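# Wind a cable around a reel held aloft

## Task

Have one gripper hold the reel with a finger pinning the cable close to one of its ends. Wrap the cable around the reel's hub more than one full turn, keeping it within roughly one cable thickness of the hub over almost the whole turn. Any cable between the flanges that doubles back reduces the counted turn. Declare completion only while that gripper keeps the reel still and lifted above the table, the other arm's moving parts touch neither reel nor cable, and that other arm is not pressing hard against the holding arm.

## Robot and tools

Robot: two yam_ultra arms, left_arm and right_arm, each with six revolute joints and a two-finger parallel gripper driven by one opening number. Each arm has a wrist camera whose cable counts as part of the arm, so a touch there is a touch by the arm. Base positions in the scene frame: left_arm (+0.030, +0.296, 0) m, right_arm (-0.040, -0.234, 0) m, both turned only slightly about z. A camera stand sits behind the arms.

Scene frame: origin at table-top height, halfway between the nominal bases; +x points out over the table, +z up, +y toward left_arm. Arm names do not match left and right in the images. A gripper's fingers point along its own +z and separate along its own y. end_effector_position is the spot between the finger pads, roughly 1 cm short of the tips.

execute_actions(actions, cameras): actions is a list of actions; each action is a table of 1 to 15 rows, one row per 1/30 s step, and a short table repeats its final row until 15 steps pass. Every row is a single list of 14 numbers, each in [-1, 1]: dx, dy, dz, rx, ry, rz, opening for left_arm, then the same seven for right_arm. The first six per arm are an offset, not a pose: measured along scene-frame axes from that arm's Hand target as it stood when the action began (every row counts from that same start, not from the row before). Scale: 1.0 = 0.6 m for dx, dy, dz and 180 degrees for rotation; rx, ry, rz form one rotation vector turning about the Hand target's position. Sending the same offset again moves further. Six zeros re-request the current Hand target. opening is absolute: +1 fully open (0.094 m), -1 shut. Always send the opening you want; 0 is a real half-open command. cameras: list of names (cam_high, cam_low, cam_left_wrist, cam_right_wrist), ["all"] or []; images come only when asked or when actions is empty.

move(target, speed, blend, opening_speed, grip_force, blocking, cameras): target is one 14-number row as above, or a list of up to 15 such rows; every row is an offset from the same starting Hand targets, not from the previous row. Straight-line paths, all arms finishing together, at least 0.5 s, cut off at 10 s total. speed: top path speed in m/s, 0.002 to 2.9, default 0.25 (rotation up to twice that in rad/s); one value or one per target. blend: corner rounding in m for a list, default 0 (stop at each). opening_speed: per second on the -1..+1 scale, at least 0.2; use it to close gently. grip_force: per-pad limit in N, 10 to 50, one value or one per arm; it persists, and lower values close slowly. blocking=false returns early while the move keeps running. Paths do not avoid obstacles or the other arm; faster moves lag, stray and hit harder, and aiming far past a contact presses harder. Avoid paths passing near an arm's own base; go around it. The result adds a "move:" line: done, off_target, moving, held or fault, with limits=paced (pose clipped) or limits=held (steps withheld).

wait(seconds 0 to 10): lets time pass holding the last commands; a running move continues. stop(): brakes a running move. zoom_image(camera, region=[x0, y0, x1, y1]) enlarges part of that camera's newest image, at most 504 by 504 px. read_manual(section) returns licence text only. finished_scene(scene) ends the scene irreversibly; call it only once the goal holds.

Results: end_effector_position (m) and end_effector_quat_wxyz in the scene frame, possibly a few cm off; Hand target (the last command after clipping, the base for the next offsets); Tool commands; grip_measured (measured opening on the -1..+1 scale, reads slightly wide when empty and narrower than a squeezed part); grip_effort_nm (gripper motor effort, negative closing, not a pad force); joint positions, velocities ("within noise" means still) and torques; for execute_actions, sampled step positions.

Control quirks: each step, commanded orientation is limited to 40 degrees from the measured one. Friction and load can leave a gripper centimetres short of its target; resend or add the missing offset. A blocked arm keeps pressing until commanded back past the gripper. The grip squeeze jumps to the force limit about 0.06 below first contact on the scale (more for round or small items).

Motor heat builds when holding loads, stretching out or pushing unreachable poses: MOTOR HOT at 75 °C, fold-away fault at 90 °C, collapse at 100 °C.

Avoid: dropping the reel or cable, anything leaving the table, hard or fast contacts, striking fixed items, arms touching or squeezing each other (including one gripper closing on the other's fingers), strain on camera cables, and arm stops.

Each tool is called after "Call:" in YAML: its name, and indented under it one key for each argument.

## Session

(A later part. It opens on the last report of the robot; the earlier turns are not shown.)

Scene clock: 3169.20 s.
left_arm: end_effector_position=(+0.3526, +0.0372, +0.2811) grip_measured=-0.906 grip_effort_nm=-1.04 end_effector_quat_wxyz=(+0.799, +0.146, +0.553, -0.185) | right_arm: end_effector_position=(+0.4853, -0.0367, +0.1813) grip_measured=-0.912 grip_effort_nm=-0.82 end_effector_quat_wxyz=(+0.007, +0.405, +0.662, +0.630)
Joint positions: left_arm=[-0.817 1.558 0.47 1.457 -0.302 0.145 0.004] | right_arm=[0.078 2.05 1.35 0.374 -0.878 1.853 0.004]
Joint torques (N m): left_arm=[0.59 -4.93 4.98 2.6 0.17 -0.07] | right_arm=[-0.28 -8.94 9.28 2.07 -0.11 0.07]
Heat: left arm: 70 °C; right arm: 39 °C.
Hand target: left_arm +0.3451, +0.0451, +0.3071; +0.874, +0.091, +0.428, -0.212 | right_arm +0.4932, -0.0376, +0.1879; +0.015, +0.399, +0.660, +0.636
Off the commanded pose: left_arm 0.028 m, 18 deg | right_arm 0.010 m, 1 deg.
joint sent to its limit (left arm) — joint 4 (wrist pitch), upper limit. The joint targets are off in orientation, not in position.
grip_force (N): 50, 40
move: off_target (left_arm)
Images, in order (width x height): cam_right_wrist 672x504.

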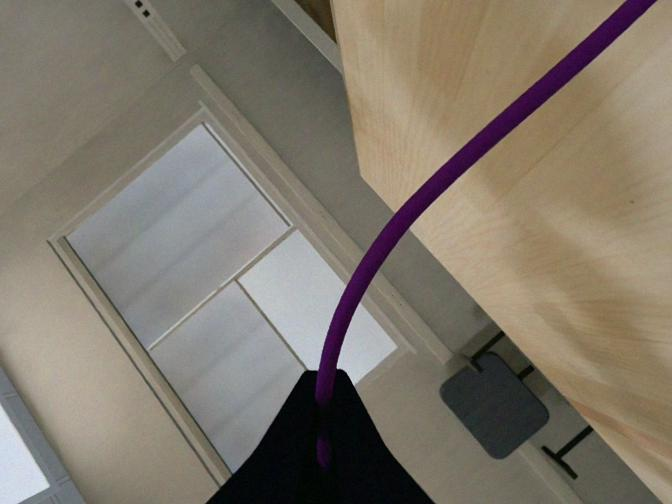

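Call:
move:
  target:
    - [0,0,0,0,0,0,-1.0,0.0852,-0.0483,0.0892,0,0,0,-1.0]
    - [0,0,0,0,0,0,-1.0,0.1163,-0.0643,0.226,-0.0881,-0.1383,0.0316,-1.0]
    - [0,0,0,0,0,0,-1.0,0.0792,-0.0453,0.3818,-0.1762,-0.2765,0.0632,-1.0]
  speed: 0.12
  blend: [0.03,0.03,0]
  cameras: ["all"]

Scene clock: 3193.07 s.
left_arm: end_effector_position=(+0.3526, +0.0372, +0.2811) grip_measured=-0.906 grip_effort_nm=-1.04 end_effector_quat_wxyz=(+0.799, +0.146, +0.553, -0.185) | right_arm: end_effector_position=(+0.5433, -0.0680, +0.4096) grip_measured=-0.912 grip_effort_nm=-0.85 end_effector_quat_wxyz=(+0.345, +0.037, +0.755, +0.557)
Joint positions: left_arm=[-0.817 1.558 0.47 1.457 -0.302 0.145 0.004] | right_arm=[0.008 2.409 2.838 -0.665 -0.917 0.876 0.004]
Joint torques (N m): left_arm=[0.58 -4.93 4.98 2.59 0.16 -0.07] | right_arm=[0.59 -11.41 8.21 1.9 -0.07 -0.11]
Heat: left arm: 70 °C; right arm: 40 °C.
Hand target: left_arm +0.3451, +0.0451, +0.3071; +0.874, +0.091, +0.428, -0.212 | right_arm +0.5407, -0.0647, +0.4171; +0.332, +0.015, +0.771, +0.543
Off the commanded pose: left_arm 0.028 m, 18 deg | right_arm 0.008 m, 4 deg.
elbow stopped short (right arm): the move would have taken joint 3 (elbow) straighter than the controller allows.
joint sent to its limit (left arm) — joint 4 (wrist pitch), upper limit. The joint targets are off in orientation, not in position.
grip_force (N): 50, 40
move: off_target (left_arm, right_arm)

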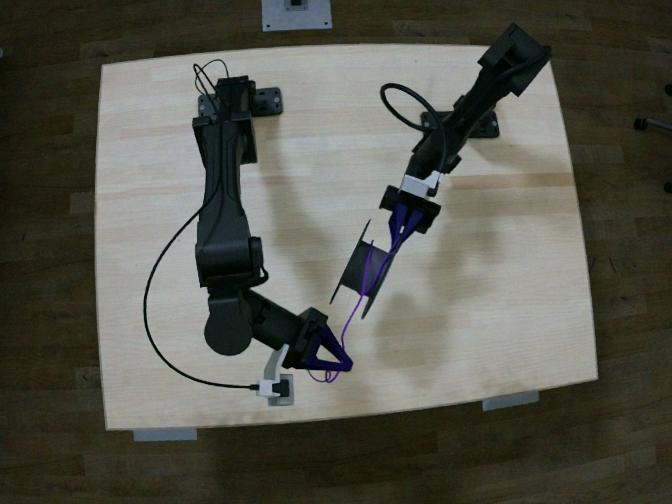

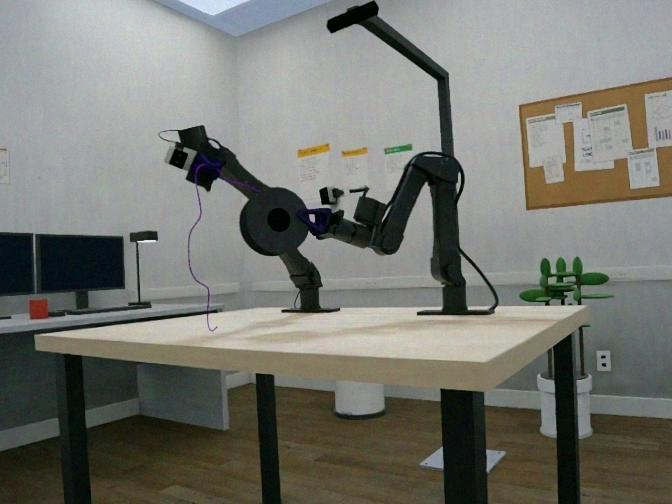

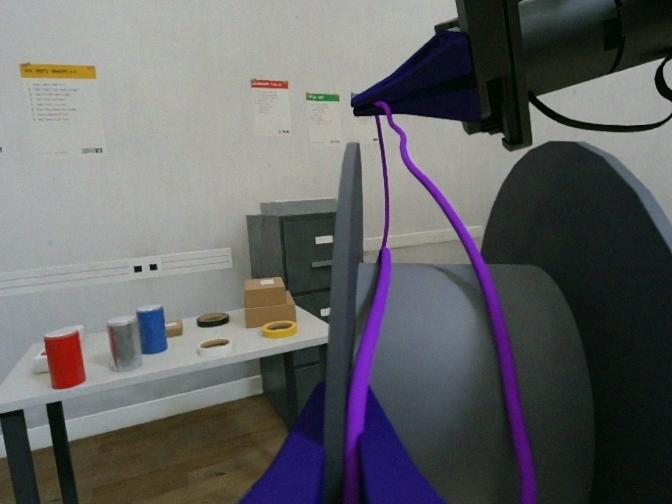

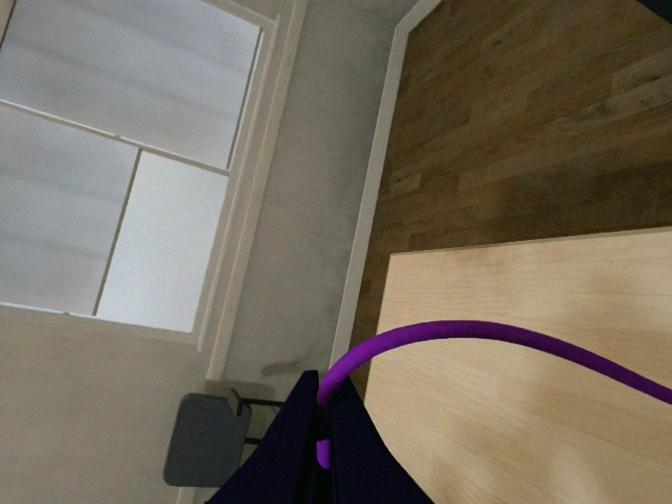

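Call:
move:
  target: [0,0,0,0,0,0,-1.0,-0.0817,0.0367,0.09,0.0345,-0.1528,0.021,-1.0]
  speed: 0.1
  cameras: ["all"]

Scene clock: 3210.93 s.
left_arm: end_effector_position=(+0.3526, +0.0372, +0.2811) grip_measured=-0.906 grip_effort_nm=-1.04 end_effector_quat_wxyz=(+0.799, +0.146, +0.553, -0.185) | right_arm: end_effector_position=(+0.5057, -0.0466, +0.4558) grip_measured=-0.912 grip_effort_nm=-0.85 end_effector_quat_wxyz=(+0.478, -0.105, +0.651, +0.580)
Joint positions: left_arm=[-0.817 1.558 0.47 1.457 -0.302 0.145 0.004] | right_arm=[0.04 2.062 2.084 0.205 -0.96 0.908 0.004]
Joint torques (N m): left_arm=[0.58 -4.93 4.98 2.59 0.16 -0.07] | right_arm=[0.66 -13.08 5.5 2.12 0.02 0.05]
Heat: left arm: 70 °C; right arm: 41 °C.
Hand target: left_arm +0.3451, +0.0451, +0.3071; +0.874, +0.091, +0.428, -0.212 | right_arm +0.4918, -0.0427, +0.4709; +0.486, -0.122, +0.640, +0.582
Off the commanded pose: left_arm 0.028 m, 18 deg | right_arm 0.021 m, 3 deg.
joint sent to its limit (left arm) — joint 4 (wrist pitch), upper limit. The joint targets are off in orientation, not in position.
grip_force (N): 50, 40
move: off_target (left_arm, right_arm)

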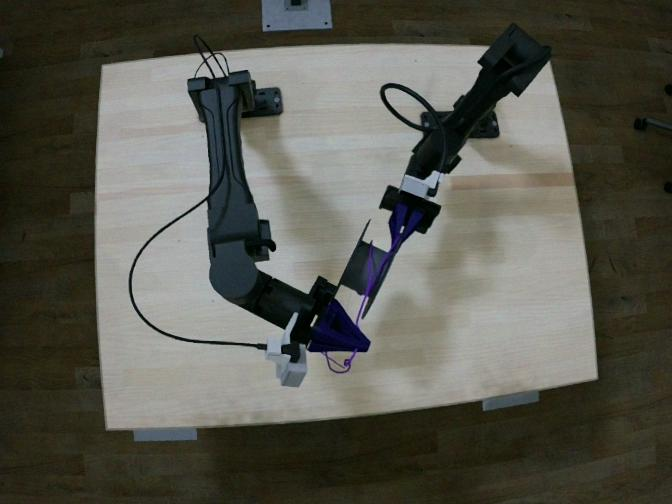

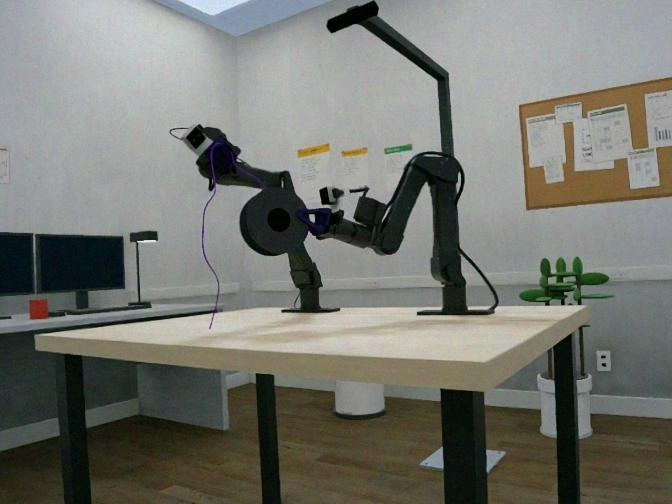

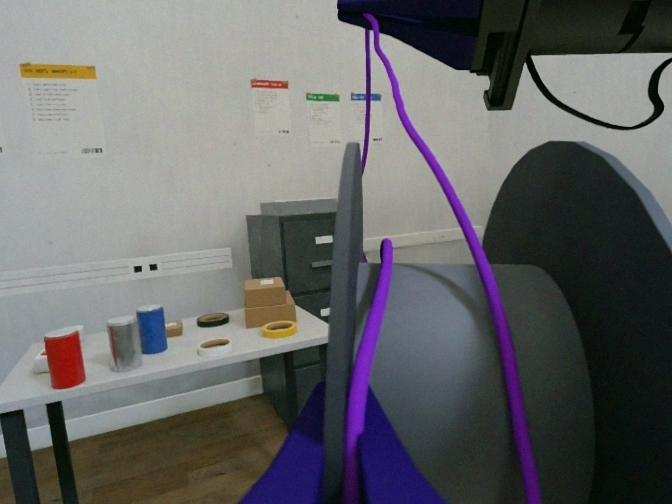

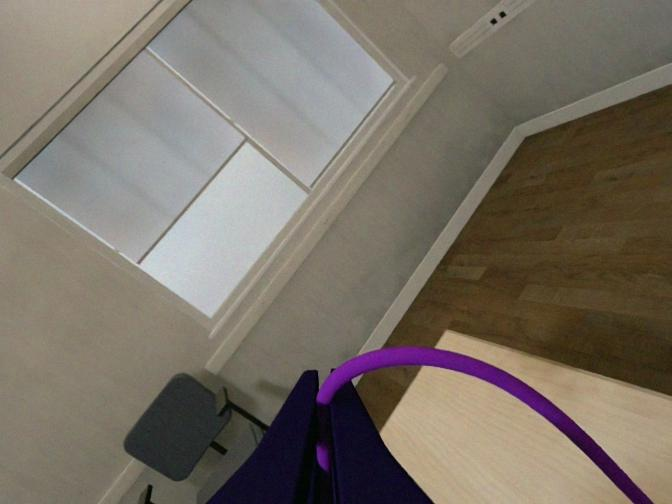

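Call:
move:
  target: [0,0,0,0,0,0,-1.0,0.03,-0.015,0.035,0,0,0,-1.0]
  speed: 0.05
  cameras: ["cam_left_wrist","cam_low"]

Call:
zoom_image:
  camera: "cam_low"
  region: [150, 100, 350, 350]

Scene clock: 3218.37 s.
left_arm: end_effector_position=(+0.3534, +0.0382, +0.2811) grip_measured=-0.906 grip_effort_nm=-1.03 end_effector_quat_wxyz=(+0.799, +0.145, +0.554, -0.184) | right_arm: end_effector_position=(+0.5087, -0.0460, +0.4814) grip_measured=-0.912 grip_effort_nm=-0.85 end_effector_quat_wxyz=(+0.472, -0.118, +0.647, +0.587)
Joint positions: left_arm=[-0.814 1.558 0.47 1.457 -0.302 0.145 0.004] | right_arm=[0.035 2.152 2.322 0.079 -0.995 0.924 0.004]
Joint torques (N m): left_arm=[0.34 -4.92 4.98 2.59 0.17 -0.07] | right_arm=[-0.92 -9.88 9.59 1.84 0.14 0.02]
Heat: left arm: 70 °C; right arm: 40 °C.
Hand target: left_arm +0.3450, +0.0451, +0.3071; +0.874, +0.091, +0.428, -0.212 | right_arm +0.5098, -0.0519, +0.4920; +0.486, -0.121, +0.640, +0.582
Off the commanded pose: left_arm 0.028 m, 18 deg | right_arm 0.012 m, 2 deg.
joint sent to its limit (left arm) — joint 4 (wrist pitch), upper limit. The joint targets are off in orientation, not in position.
grip_force (N): 50, 40
move: off_target (left_arm, right_arm)
Images, in order (width x height): cam_low 672x504, cam_left_wrist 672x504.

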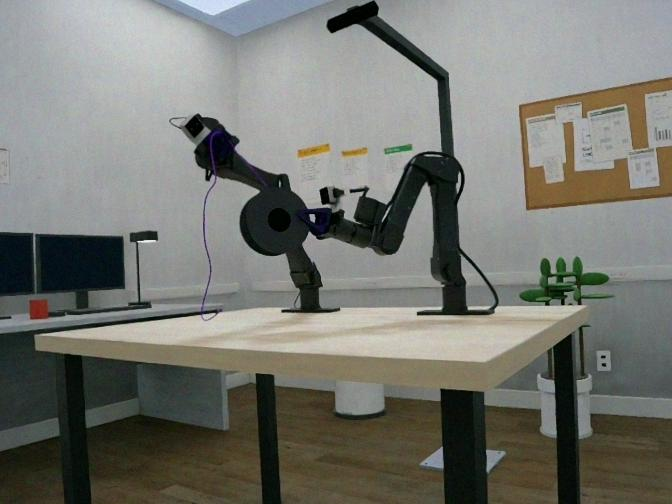

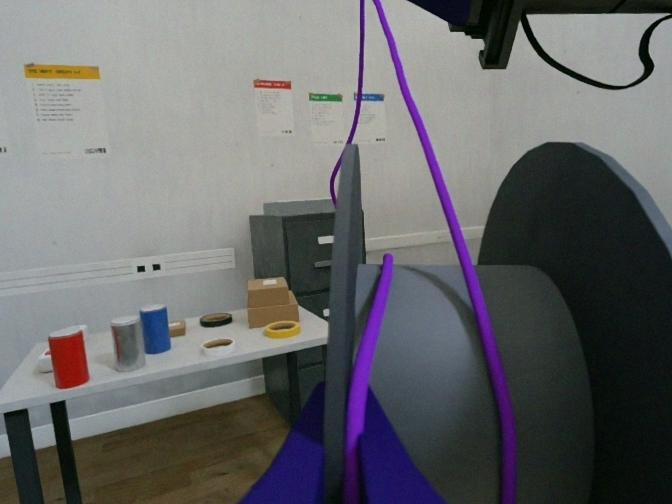

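Scaled by 2.016.

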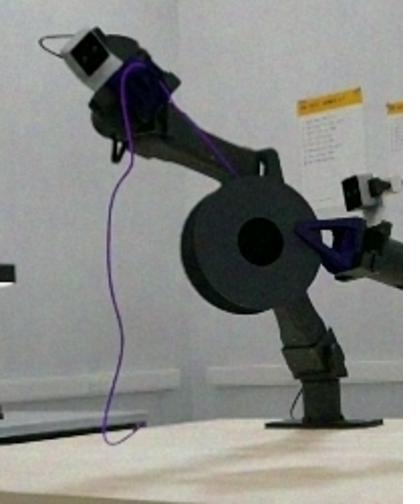

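Call:
move:
  target: [0,0,0,0,0,0,-1.0,0.012,-0.006,0.018,0,0,0,-1.0]
  speed: 0.05
  cameras: ["cam_left_wrist","cam_high"]

Call:
zoom_image:
  camera: "cam_high"
  region: [330, 215, 400, 325]

Scene clock: 3227.10 s.
left_arm: end_effector_position=(+0.3541, +0.0390, +0.2811) grip_measured=-0.906 grip_effort_nm=-1.04 end_effector_quat_wxyz=(+0.799, +0.145, +0.554, -0.183) | right_arm: end_effector_position=(+0.5115, -0.0423, +0.4839) grip_measured=-0.912 grip_effort_nm=-0.85 end_effector_quat_wxyz=(+0.450, -0.123, +0.655, +0.594)
Joint positions: left_arm=[-0.811 1.558 0.47 1.457 -0.302 0.145 0.004] | right_arm=[0.035 2.236 2.501 -0.044 -1.032 0.928 0.004]
Joint torques (N m): left_arm=[0.1 -4.93 4.98 2.59 0.17 -0.08] | right_arm=[-1.77 -10.37 9.92 2.11 0.39 0.06]
Heat: left arm: 70 °C; right arm: 42 °C.
Hand target: left_arm +0.3450, +0.0451, +0.3071; +0.874, +0.091, +0.428, -0.212 | right_arm +0.5170, -0.0554, +0.5027; +0.486, -0.122, +0.640, +0.582
Off the commanded pose: left_arm 0.028 m, 18 deg | right_arm 0.024 m, 5 deg.
joint sent to its limit (left arm) — joint 4 (wrist pitch), upper limit. The joint targets are off in orientation, not in position.
grip_force (N): 50, 40
move: off_target (left_arm, right_arm)
Images, in order (width x height): cam_high 672x504, cam_left_wrist 672x504.

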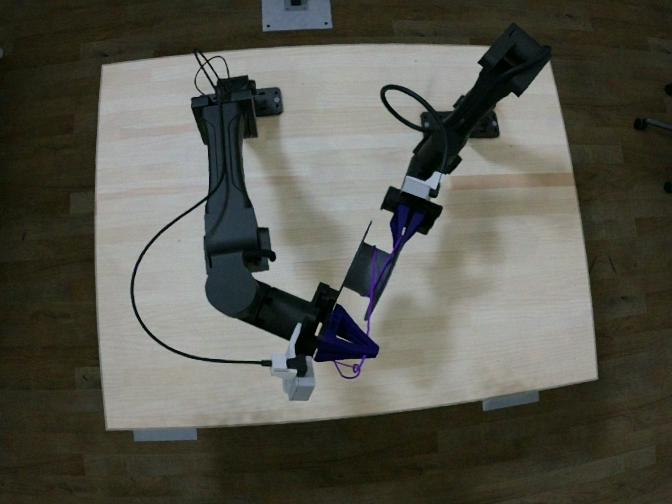

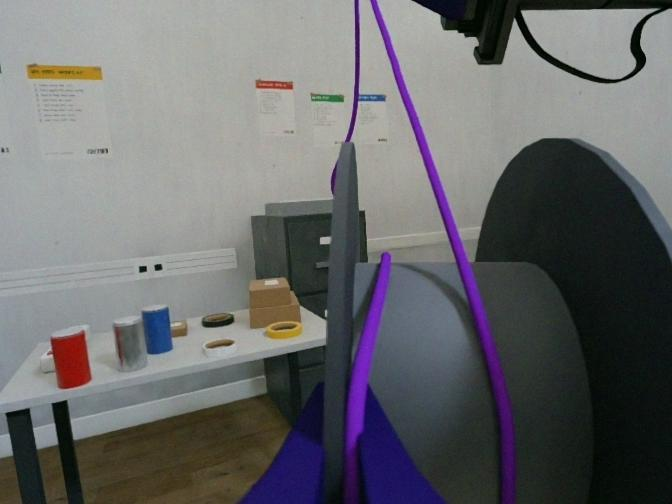

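Scaled by 4.582.

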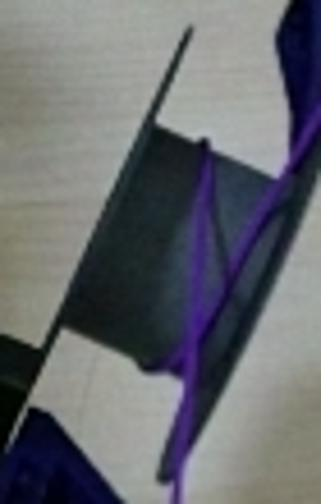

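Call:
move:
  target:
    - [0,0,0,0,0,0,-1.0,0.049,-0.060,-0.1178,0.0533,0.096,0.0168,-1.0]
    - [0,0,0,0,0,0,-1.0,0.0964,-0.084,-0.297,0.1333,0.24,0.0419,-1.0]
  speed: 0.12
  blend: [0.03,0]
  cameras: ["cam_left_wrist","cam_high"]

Call:
zoom_image:
  camera: "cam_high"
  region: [330, 215, 400, 325]

Scene clock: 3261.80 s.
left_arm: end_effector_position=(+0.3541, +0.0390, +0.2811) grip_measured=-0.906 grip_effort_nm=-1.04 end_effector_quat_wxyz=(+0.799, +0.145, +0.554, -0.183) | right_arm: end_effector_position=(+0.5668, -0.0935, +0.3356) grip_measured=-0.912 grip_effort_nm=-0.85 end_effector_quat_wxyz=(+0.187, +0.145, +0.636, +0.734)
Joint positions: left_arm=[-0.811 1.558 0.47 1.457 -0.302 0.145 0.004] | right_arm=[-0.066 2.364 2.05 0.655 -1.112 1.854 0.004]
Joint torques (N m): left_arm=[0.09 -4.92 5.01 2.59 0.17 -0.08] | right_arm=[-1.69 -11.11 5.72 1.86 0.29 0.05]
Heat: left arm: 71 °C; right arm: 42 °C.
Hand target: left_arm +0.3450, +0.0451, +0.3071; +0.874, +0.091, +0.428, -0.212 | right_arm +0.5749, -0.1058, +0.3244; +0.195, +0.160, +0.632, +0.733
Off the commanded pose: left_arm 0.028 m, 18 deg | right_arm 0.019 m, 2 deg.
joint sent to its limit (left arm) — joint 4 (wrist pitch), upper limit. The joint targets are off in orientation, not in position.
grip_force (N): 50, 40
move: off_target (left_arm, right_arm)
Images, in order (width x height): cam_high 672x504, cam_left_wrist 672x504.

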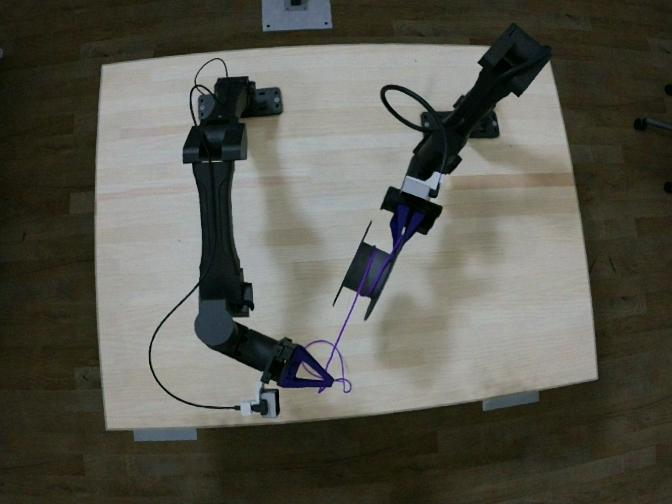

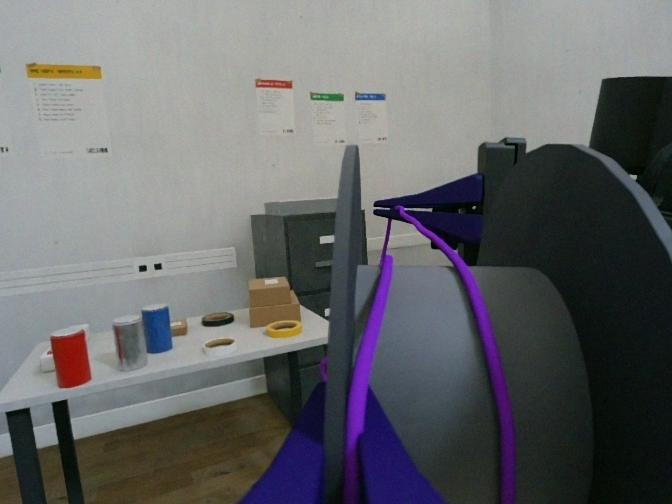

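Scaled by 4.582.

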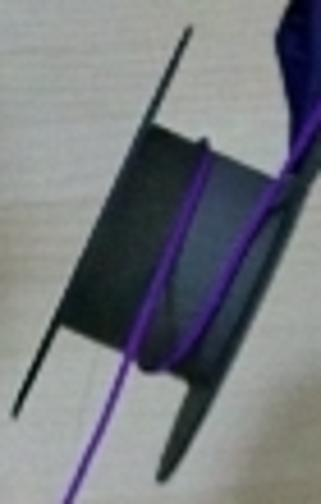

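Call:
move:
  target:
    - [0,0,0,0,0,0,-1.0,-0.0067,0.004,-0.088,-0.002,0.1,-0.011,-1.0]
    - [0,0,0,0,0,0,-1.0,-0.0328,0.0173,-0.1657,-0.0041,0.2006,-0.0218,-1.0]
    - [0,0,0,0,0,0,-1.0,-0.1313,0.0675,-0.2688,-0.0041,0.2006,-0.0218,-1.0]
    - [0,0,0,0,0,0,-1.0,-0.224,0.1148,-0.299,-0.0041,0.2006,-0.0218,-1.0]
  speed: 0.12
  blend: [0.02,0.03,0.03,0]
  cameras: ["cam_left_wrist","cam_high","cam_low"]

Call:
zoom_image:
  camera: "cam_high"
  region: [330, 215, 400, 325]

Scene clock: 3281.03 s.
left_arm: end_effector_position=(+0.3544, +0.0387, +0.2754) grip_measured=-0.906 grip_effort_nm=-1.03 end_effector_quat_wxyz=(+0.795, +0.149, +0.559, -0.180) | right_arm: end_effector_position=(+0.4452, -0.0377, +0.1413) grip_measured=-0.912 grip_effort_nm=-0.85 end_effector_quat_wxyz=(+0.014, +0.400, +0.660, +0.635)
Joint positions: left_arm=[-0.811 1.563 0.463 1.453 -0.302 0.147 0.004] | right_arm=[0.087 2.008 1.076 0.63 -0.865 1.862 0.004]
Joint torques (N m): left_arm=[0.09 -5.41 5.38 2.64 0.16 -0.1] | right_arm=[0.35 -10.93 4.55 2.03 -0.09 0.07]
Heat: left arm: 71 °C; right arm: 39 °C.
Hand target: left_arm +0.3450, +0.0450, +0.3071; +0.874, +0.091, +0.428, -0.212 | right_arm +0.4405, -0.0368, +0.1452; +0.015, +0.399, +0.660, +0.636
Off the commanded pose: left_arm 0.034 m, 19 deg | right_arm 0.006 m, 0 deg.
joint sent to its limit (left arm) — joint 4 (wrist pitch), upper limit. The joint targets are off in orientation, not in position.
grip_force (N): 50, 40
move: off_target (left_arm)
Images, in order (width x height): cam_high 672x504, cam_low 672x504, cam_left_wrist 672x504.

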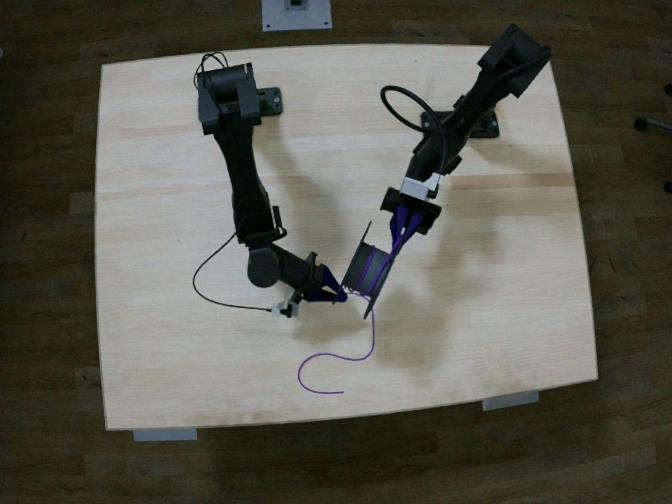

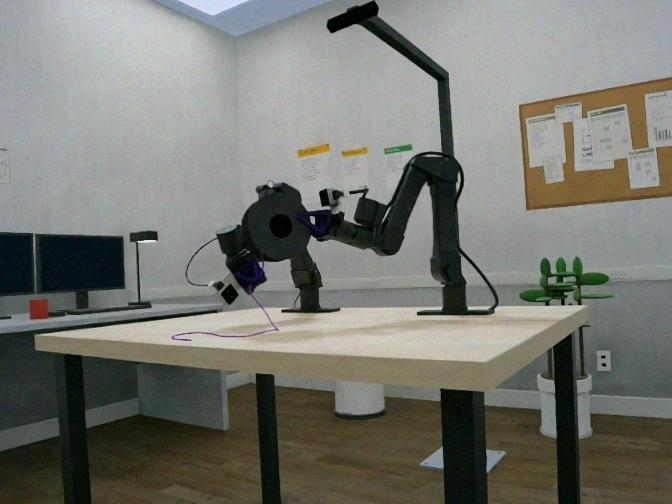

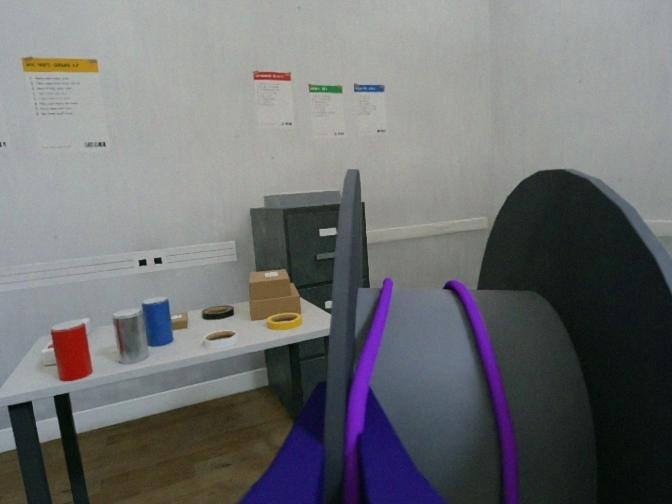

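Scaled by 4.582.

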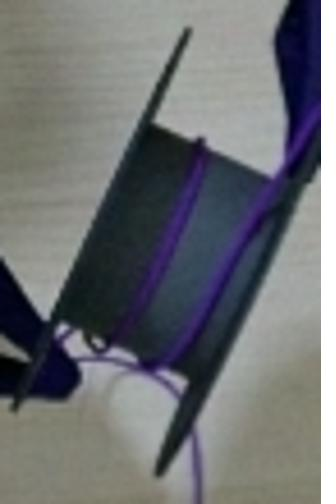

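Call:
move:
  target:
    - [0,0,0,0,0,0,-1.0,0.004,-0.002,0.022,0,0,0,-1.0]
    - [0,0,0,0,0,0,-1.0,0.004,-0.002,0.022,0,0,0,-0.6]
  speed: 0.05
  opening_speed: 0.5
  cameras: ["cam_left_wrist","cam_high","cam_right_wrist"]

Call:
zoom_image:
  camera: "cam_high"
  region: [330, 215, 400, 325]

Scene clock: 3291.17 s.
left_arm: end_effector_position=(+0.3543, +0.0388, +0.2758) grip_measured=-0.906 grip_effort_nm=-1.04 end_effector_quat_wxyz=(+0.796, +0.148, +0.559, -0.180) | right_arm: end_effector_position=(+0.4432, -0.0380, +0.1459) grip_measured=-0.603 grip_effort_nm=0.13 end_effector_quat_wxyz=(+0.011, +0.403, +0.661, +0.633)
Joint positions: left_arm=[-0.811 1.563 0.463 1.454 -0.302 0.147 0.004] | right_arm=[0.087 1.988 1.076 0.603 -0.865 1.862 0.019]
Joint torques (N m): left_arm=[0.08 -5.41 5.37 2.63 0.17 -0.1] | right_arm=[0.03 -11.28 6.68 1.76 -0.11 0.04]
Heat: left arm: 71 °C; right arm: 39 °C.
Hand target: left_arm +0.3450, +0.0450, +0.3071; +0.874, +0.091, +0.428, -0.212 | right_arm +0.4429, -0.0380, +0.1583; +0.015, +0.399, +0.660, +0.636
Off the commanded pose: left_arm 0.033 m, 19 deg | right_arm 0.012 m, 1 deg.
joint sent to its limit (left arm) — joint 4 (wrist pitch), upper limit. The joint targets are off in orientation, not in position.
grip_force (N): 50, 40
move: off_target (left_arm, right_arm); target 2's new opening was sent with right_arm's hand 0.012 m and 1 deg from that target
Images, in order (width x height): cam_high 672x504, cam_left_wrist 672x504, cam_right_wrist 672x504.

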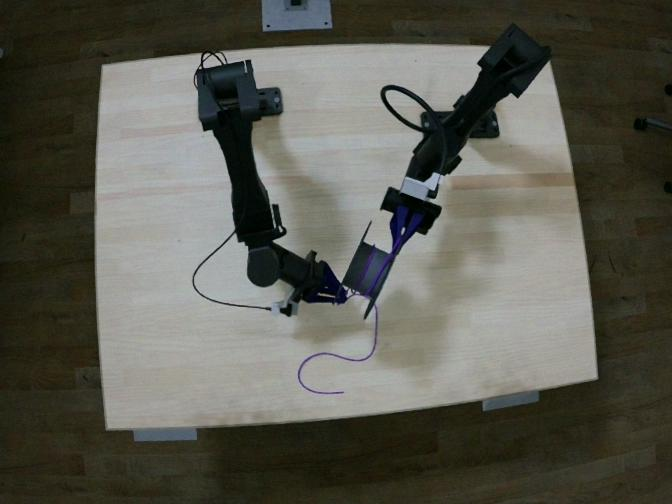

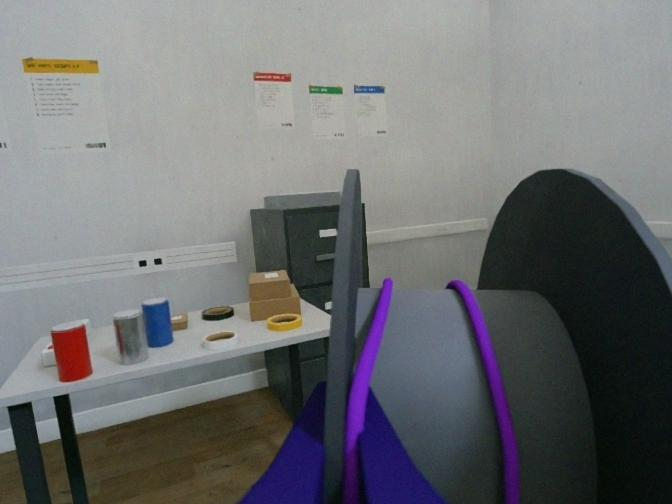

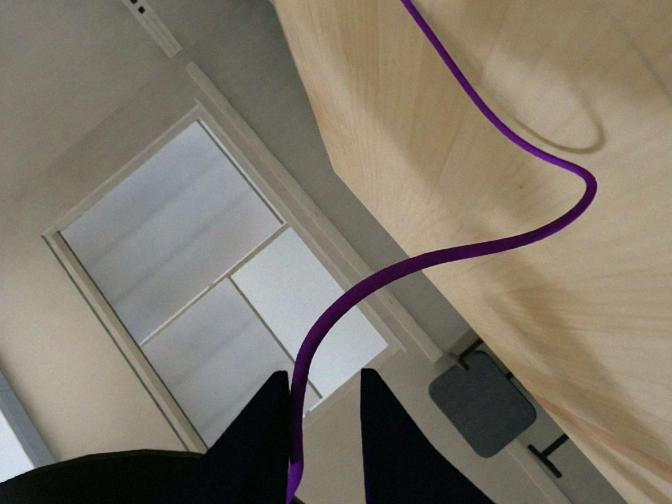

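Scaled by 4.582.

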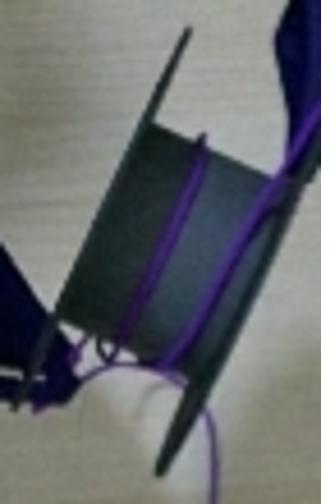

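Call:
move:
  target:
    - [0,0,0,0,0,0,-1.0,-0.12,-0.19,0.03,0,0,0,-0.45]
    - [0,0,0,0,0,0,-1.0,-0.26,-0.30,0.1,0,0,0,-0.45]
  speed: [0.12,0.25]
  blend: [0.03,0]
  cameras: ["all"]

Call:
zoom_image:
  camera: "cam_high"
  region: [330, 215, 400, 325]

Call:
zoom_image:
  camera: "cam_left_wrist"
  region: [300, 150, 672, 504]

Scene clock: 3301.80 s.
left_arm: end_effector_position=(+0.3543, +0.0388, +0.2758) grip_measured=-0.906 grip_effort_nm=-1.04 end_effector_quat_wxyz=(+0.796, +0.148, +0.559, -0.180) | right_arm: end_effector_position=(+0.2847, -0.2153, +0.2126) grip_measured=-0.453 grip_effort_nm=0.13 end_effector_quat_wxyz=(+0.016, +0.402, +0.660, +0.635)
Joint positions: left_arm=[-0.811 1.563 0.463 1.454 -0.302 0.147 0.004] | right_arm=[-0.55 1.503 0.996 -0.804 -1.369 0.786 0.026]
Joint torques (N m): left_arm=[0.1 -5.41 5.39 2.63 0.16 -0.09] | right_arm=[-0.49 -4.36 8.5 0.5 -0.53 -0.11]
Heat: left arm: 71 °C; right arm: 39 °C.
Hand target: left_arm +0.3450, +0.0450, +0.3071; +0.874, +0.091, +0.428, -0.212 | right_arm +0.2869, -0.2181, +0.2184; +0.015, +0.399, +0.660, +0.636
Off the commanded pose: left_arm 0.033 m, 19 deg | right_arm 0.007 m, 0 deg.
joint sent to its limit (left arm) — joint 4 (wrist pitch), upper limit. The joint targets are off in orientation, not in position.
grip_force (N): 50, 40
move: off_target (left_arm)

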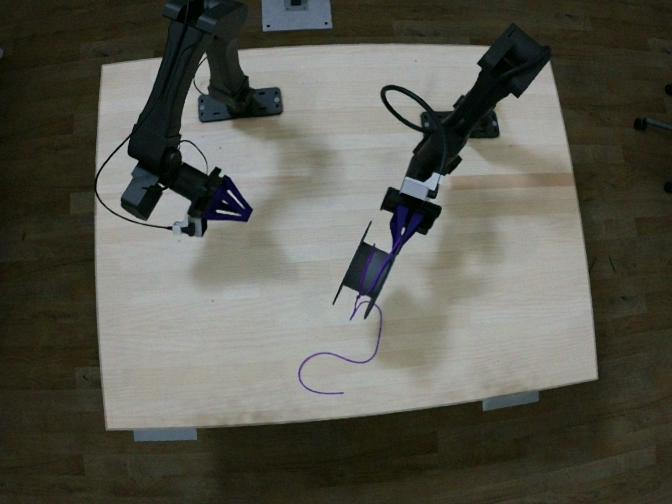

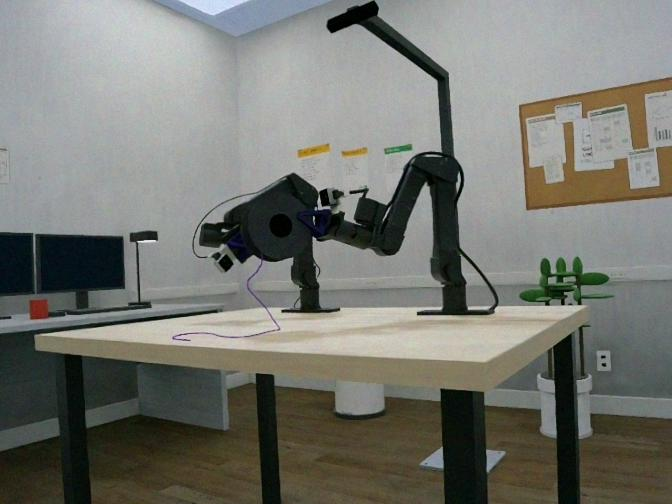

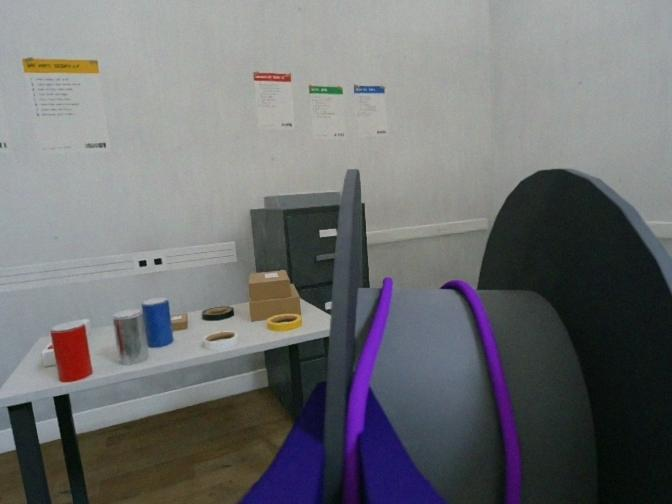

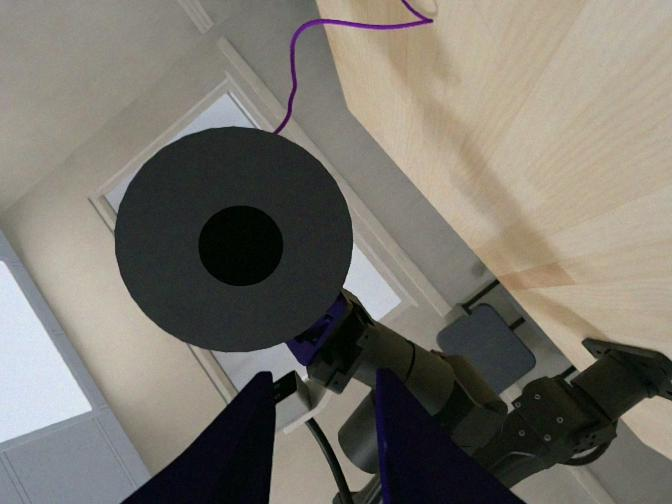

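Scaled by 4.582.

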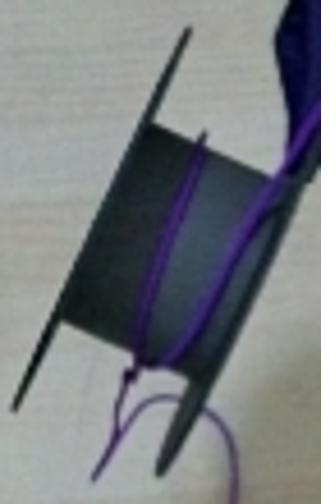

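Scaled by 1.355.

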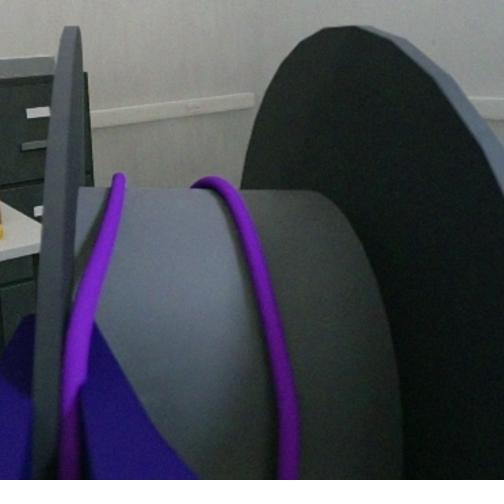

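Call:
finished_scene:
  scene: 1

The scene is finished: the task was done.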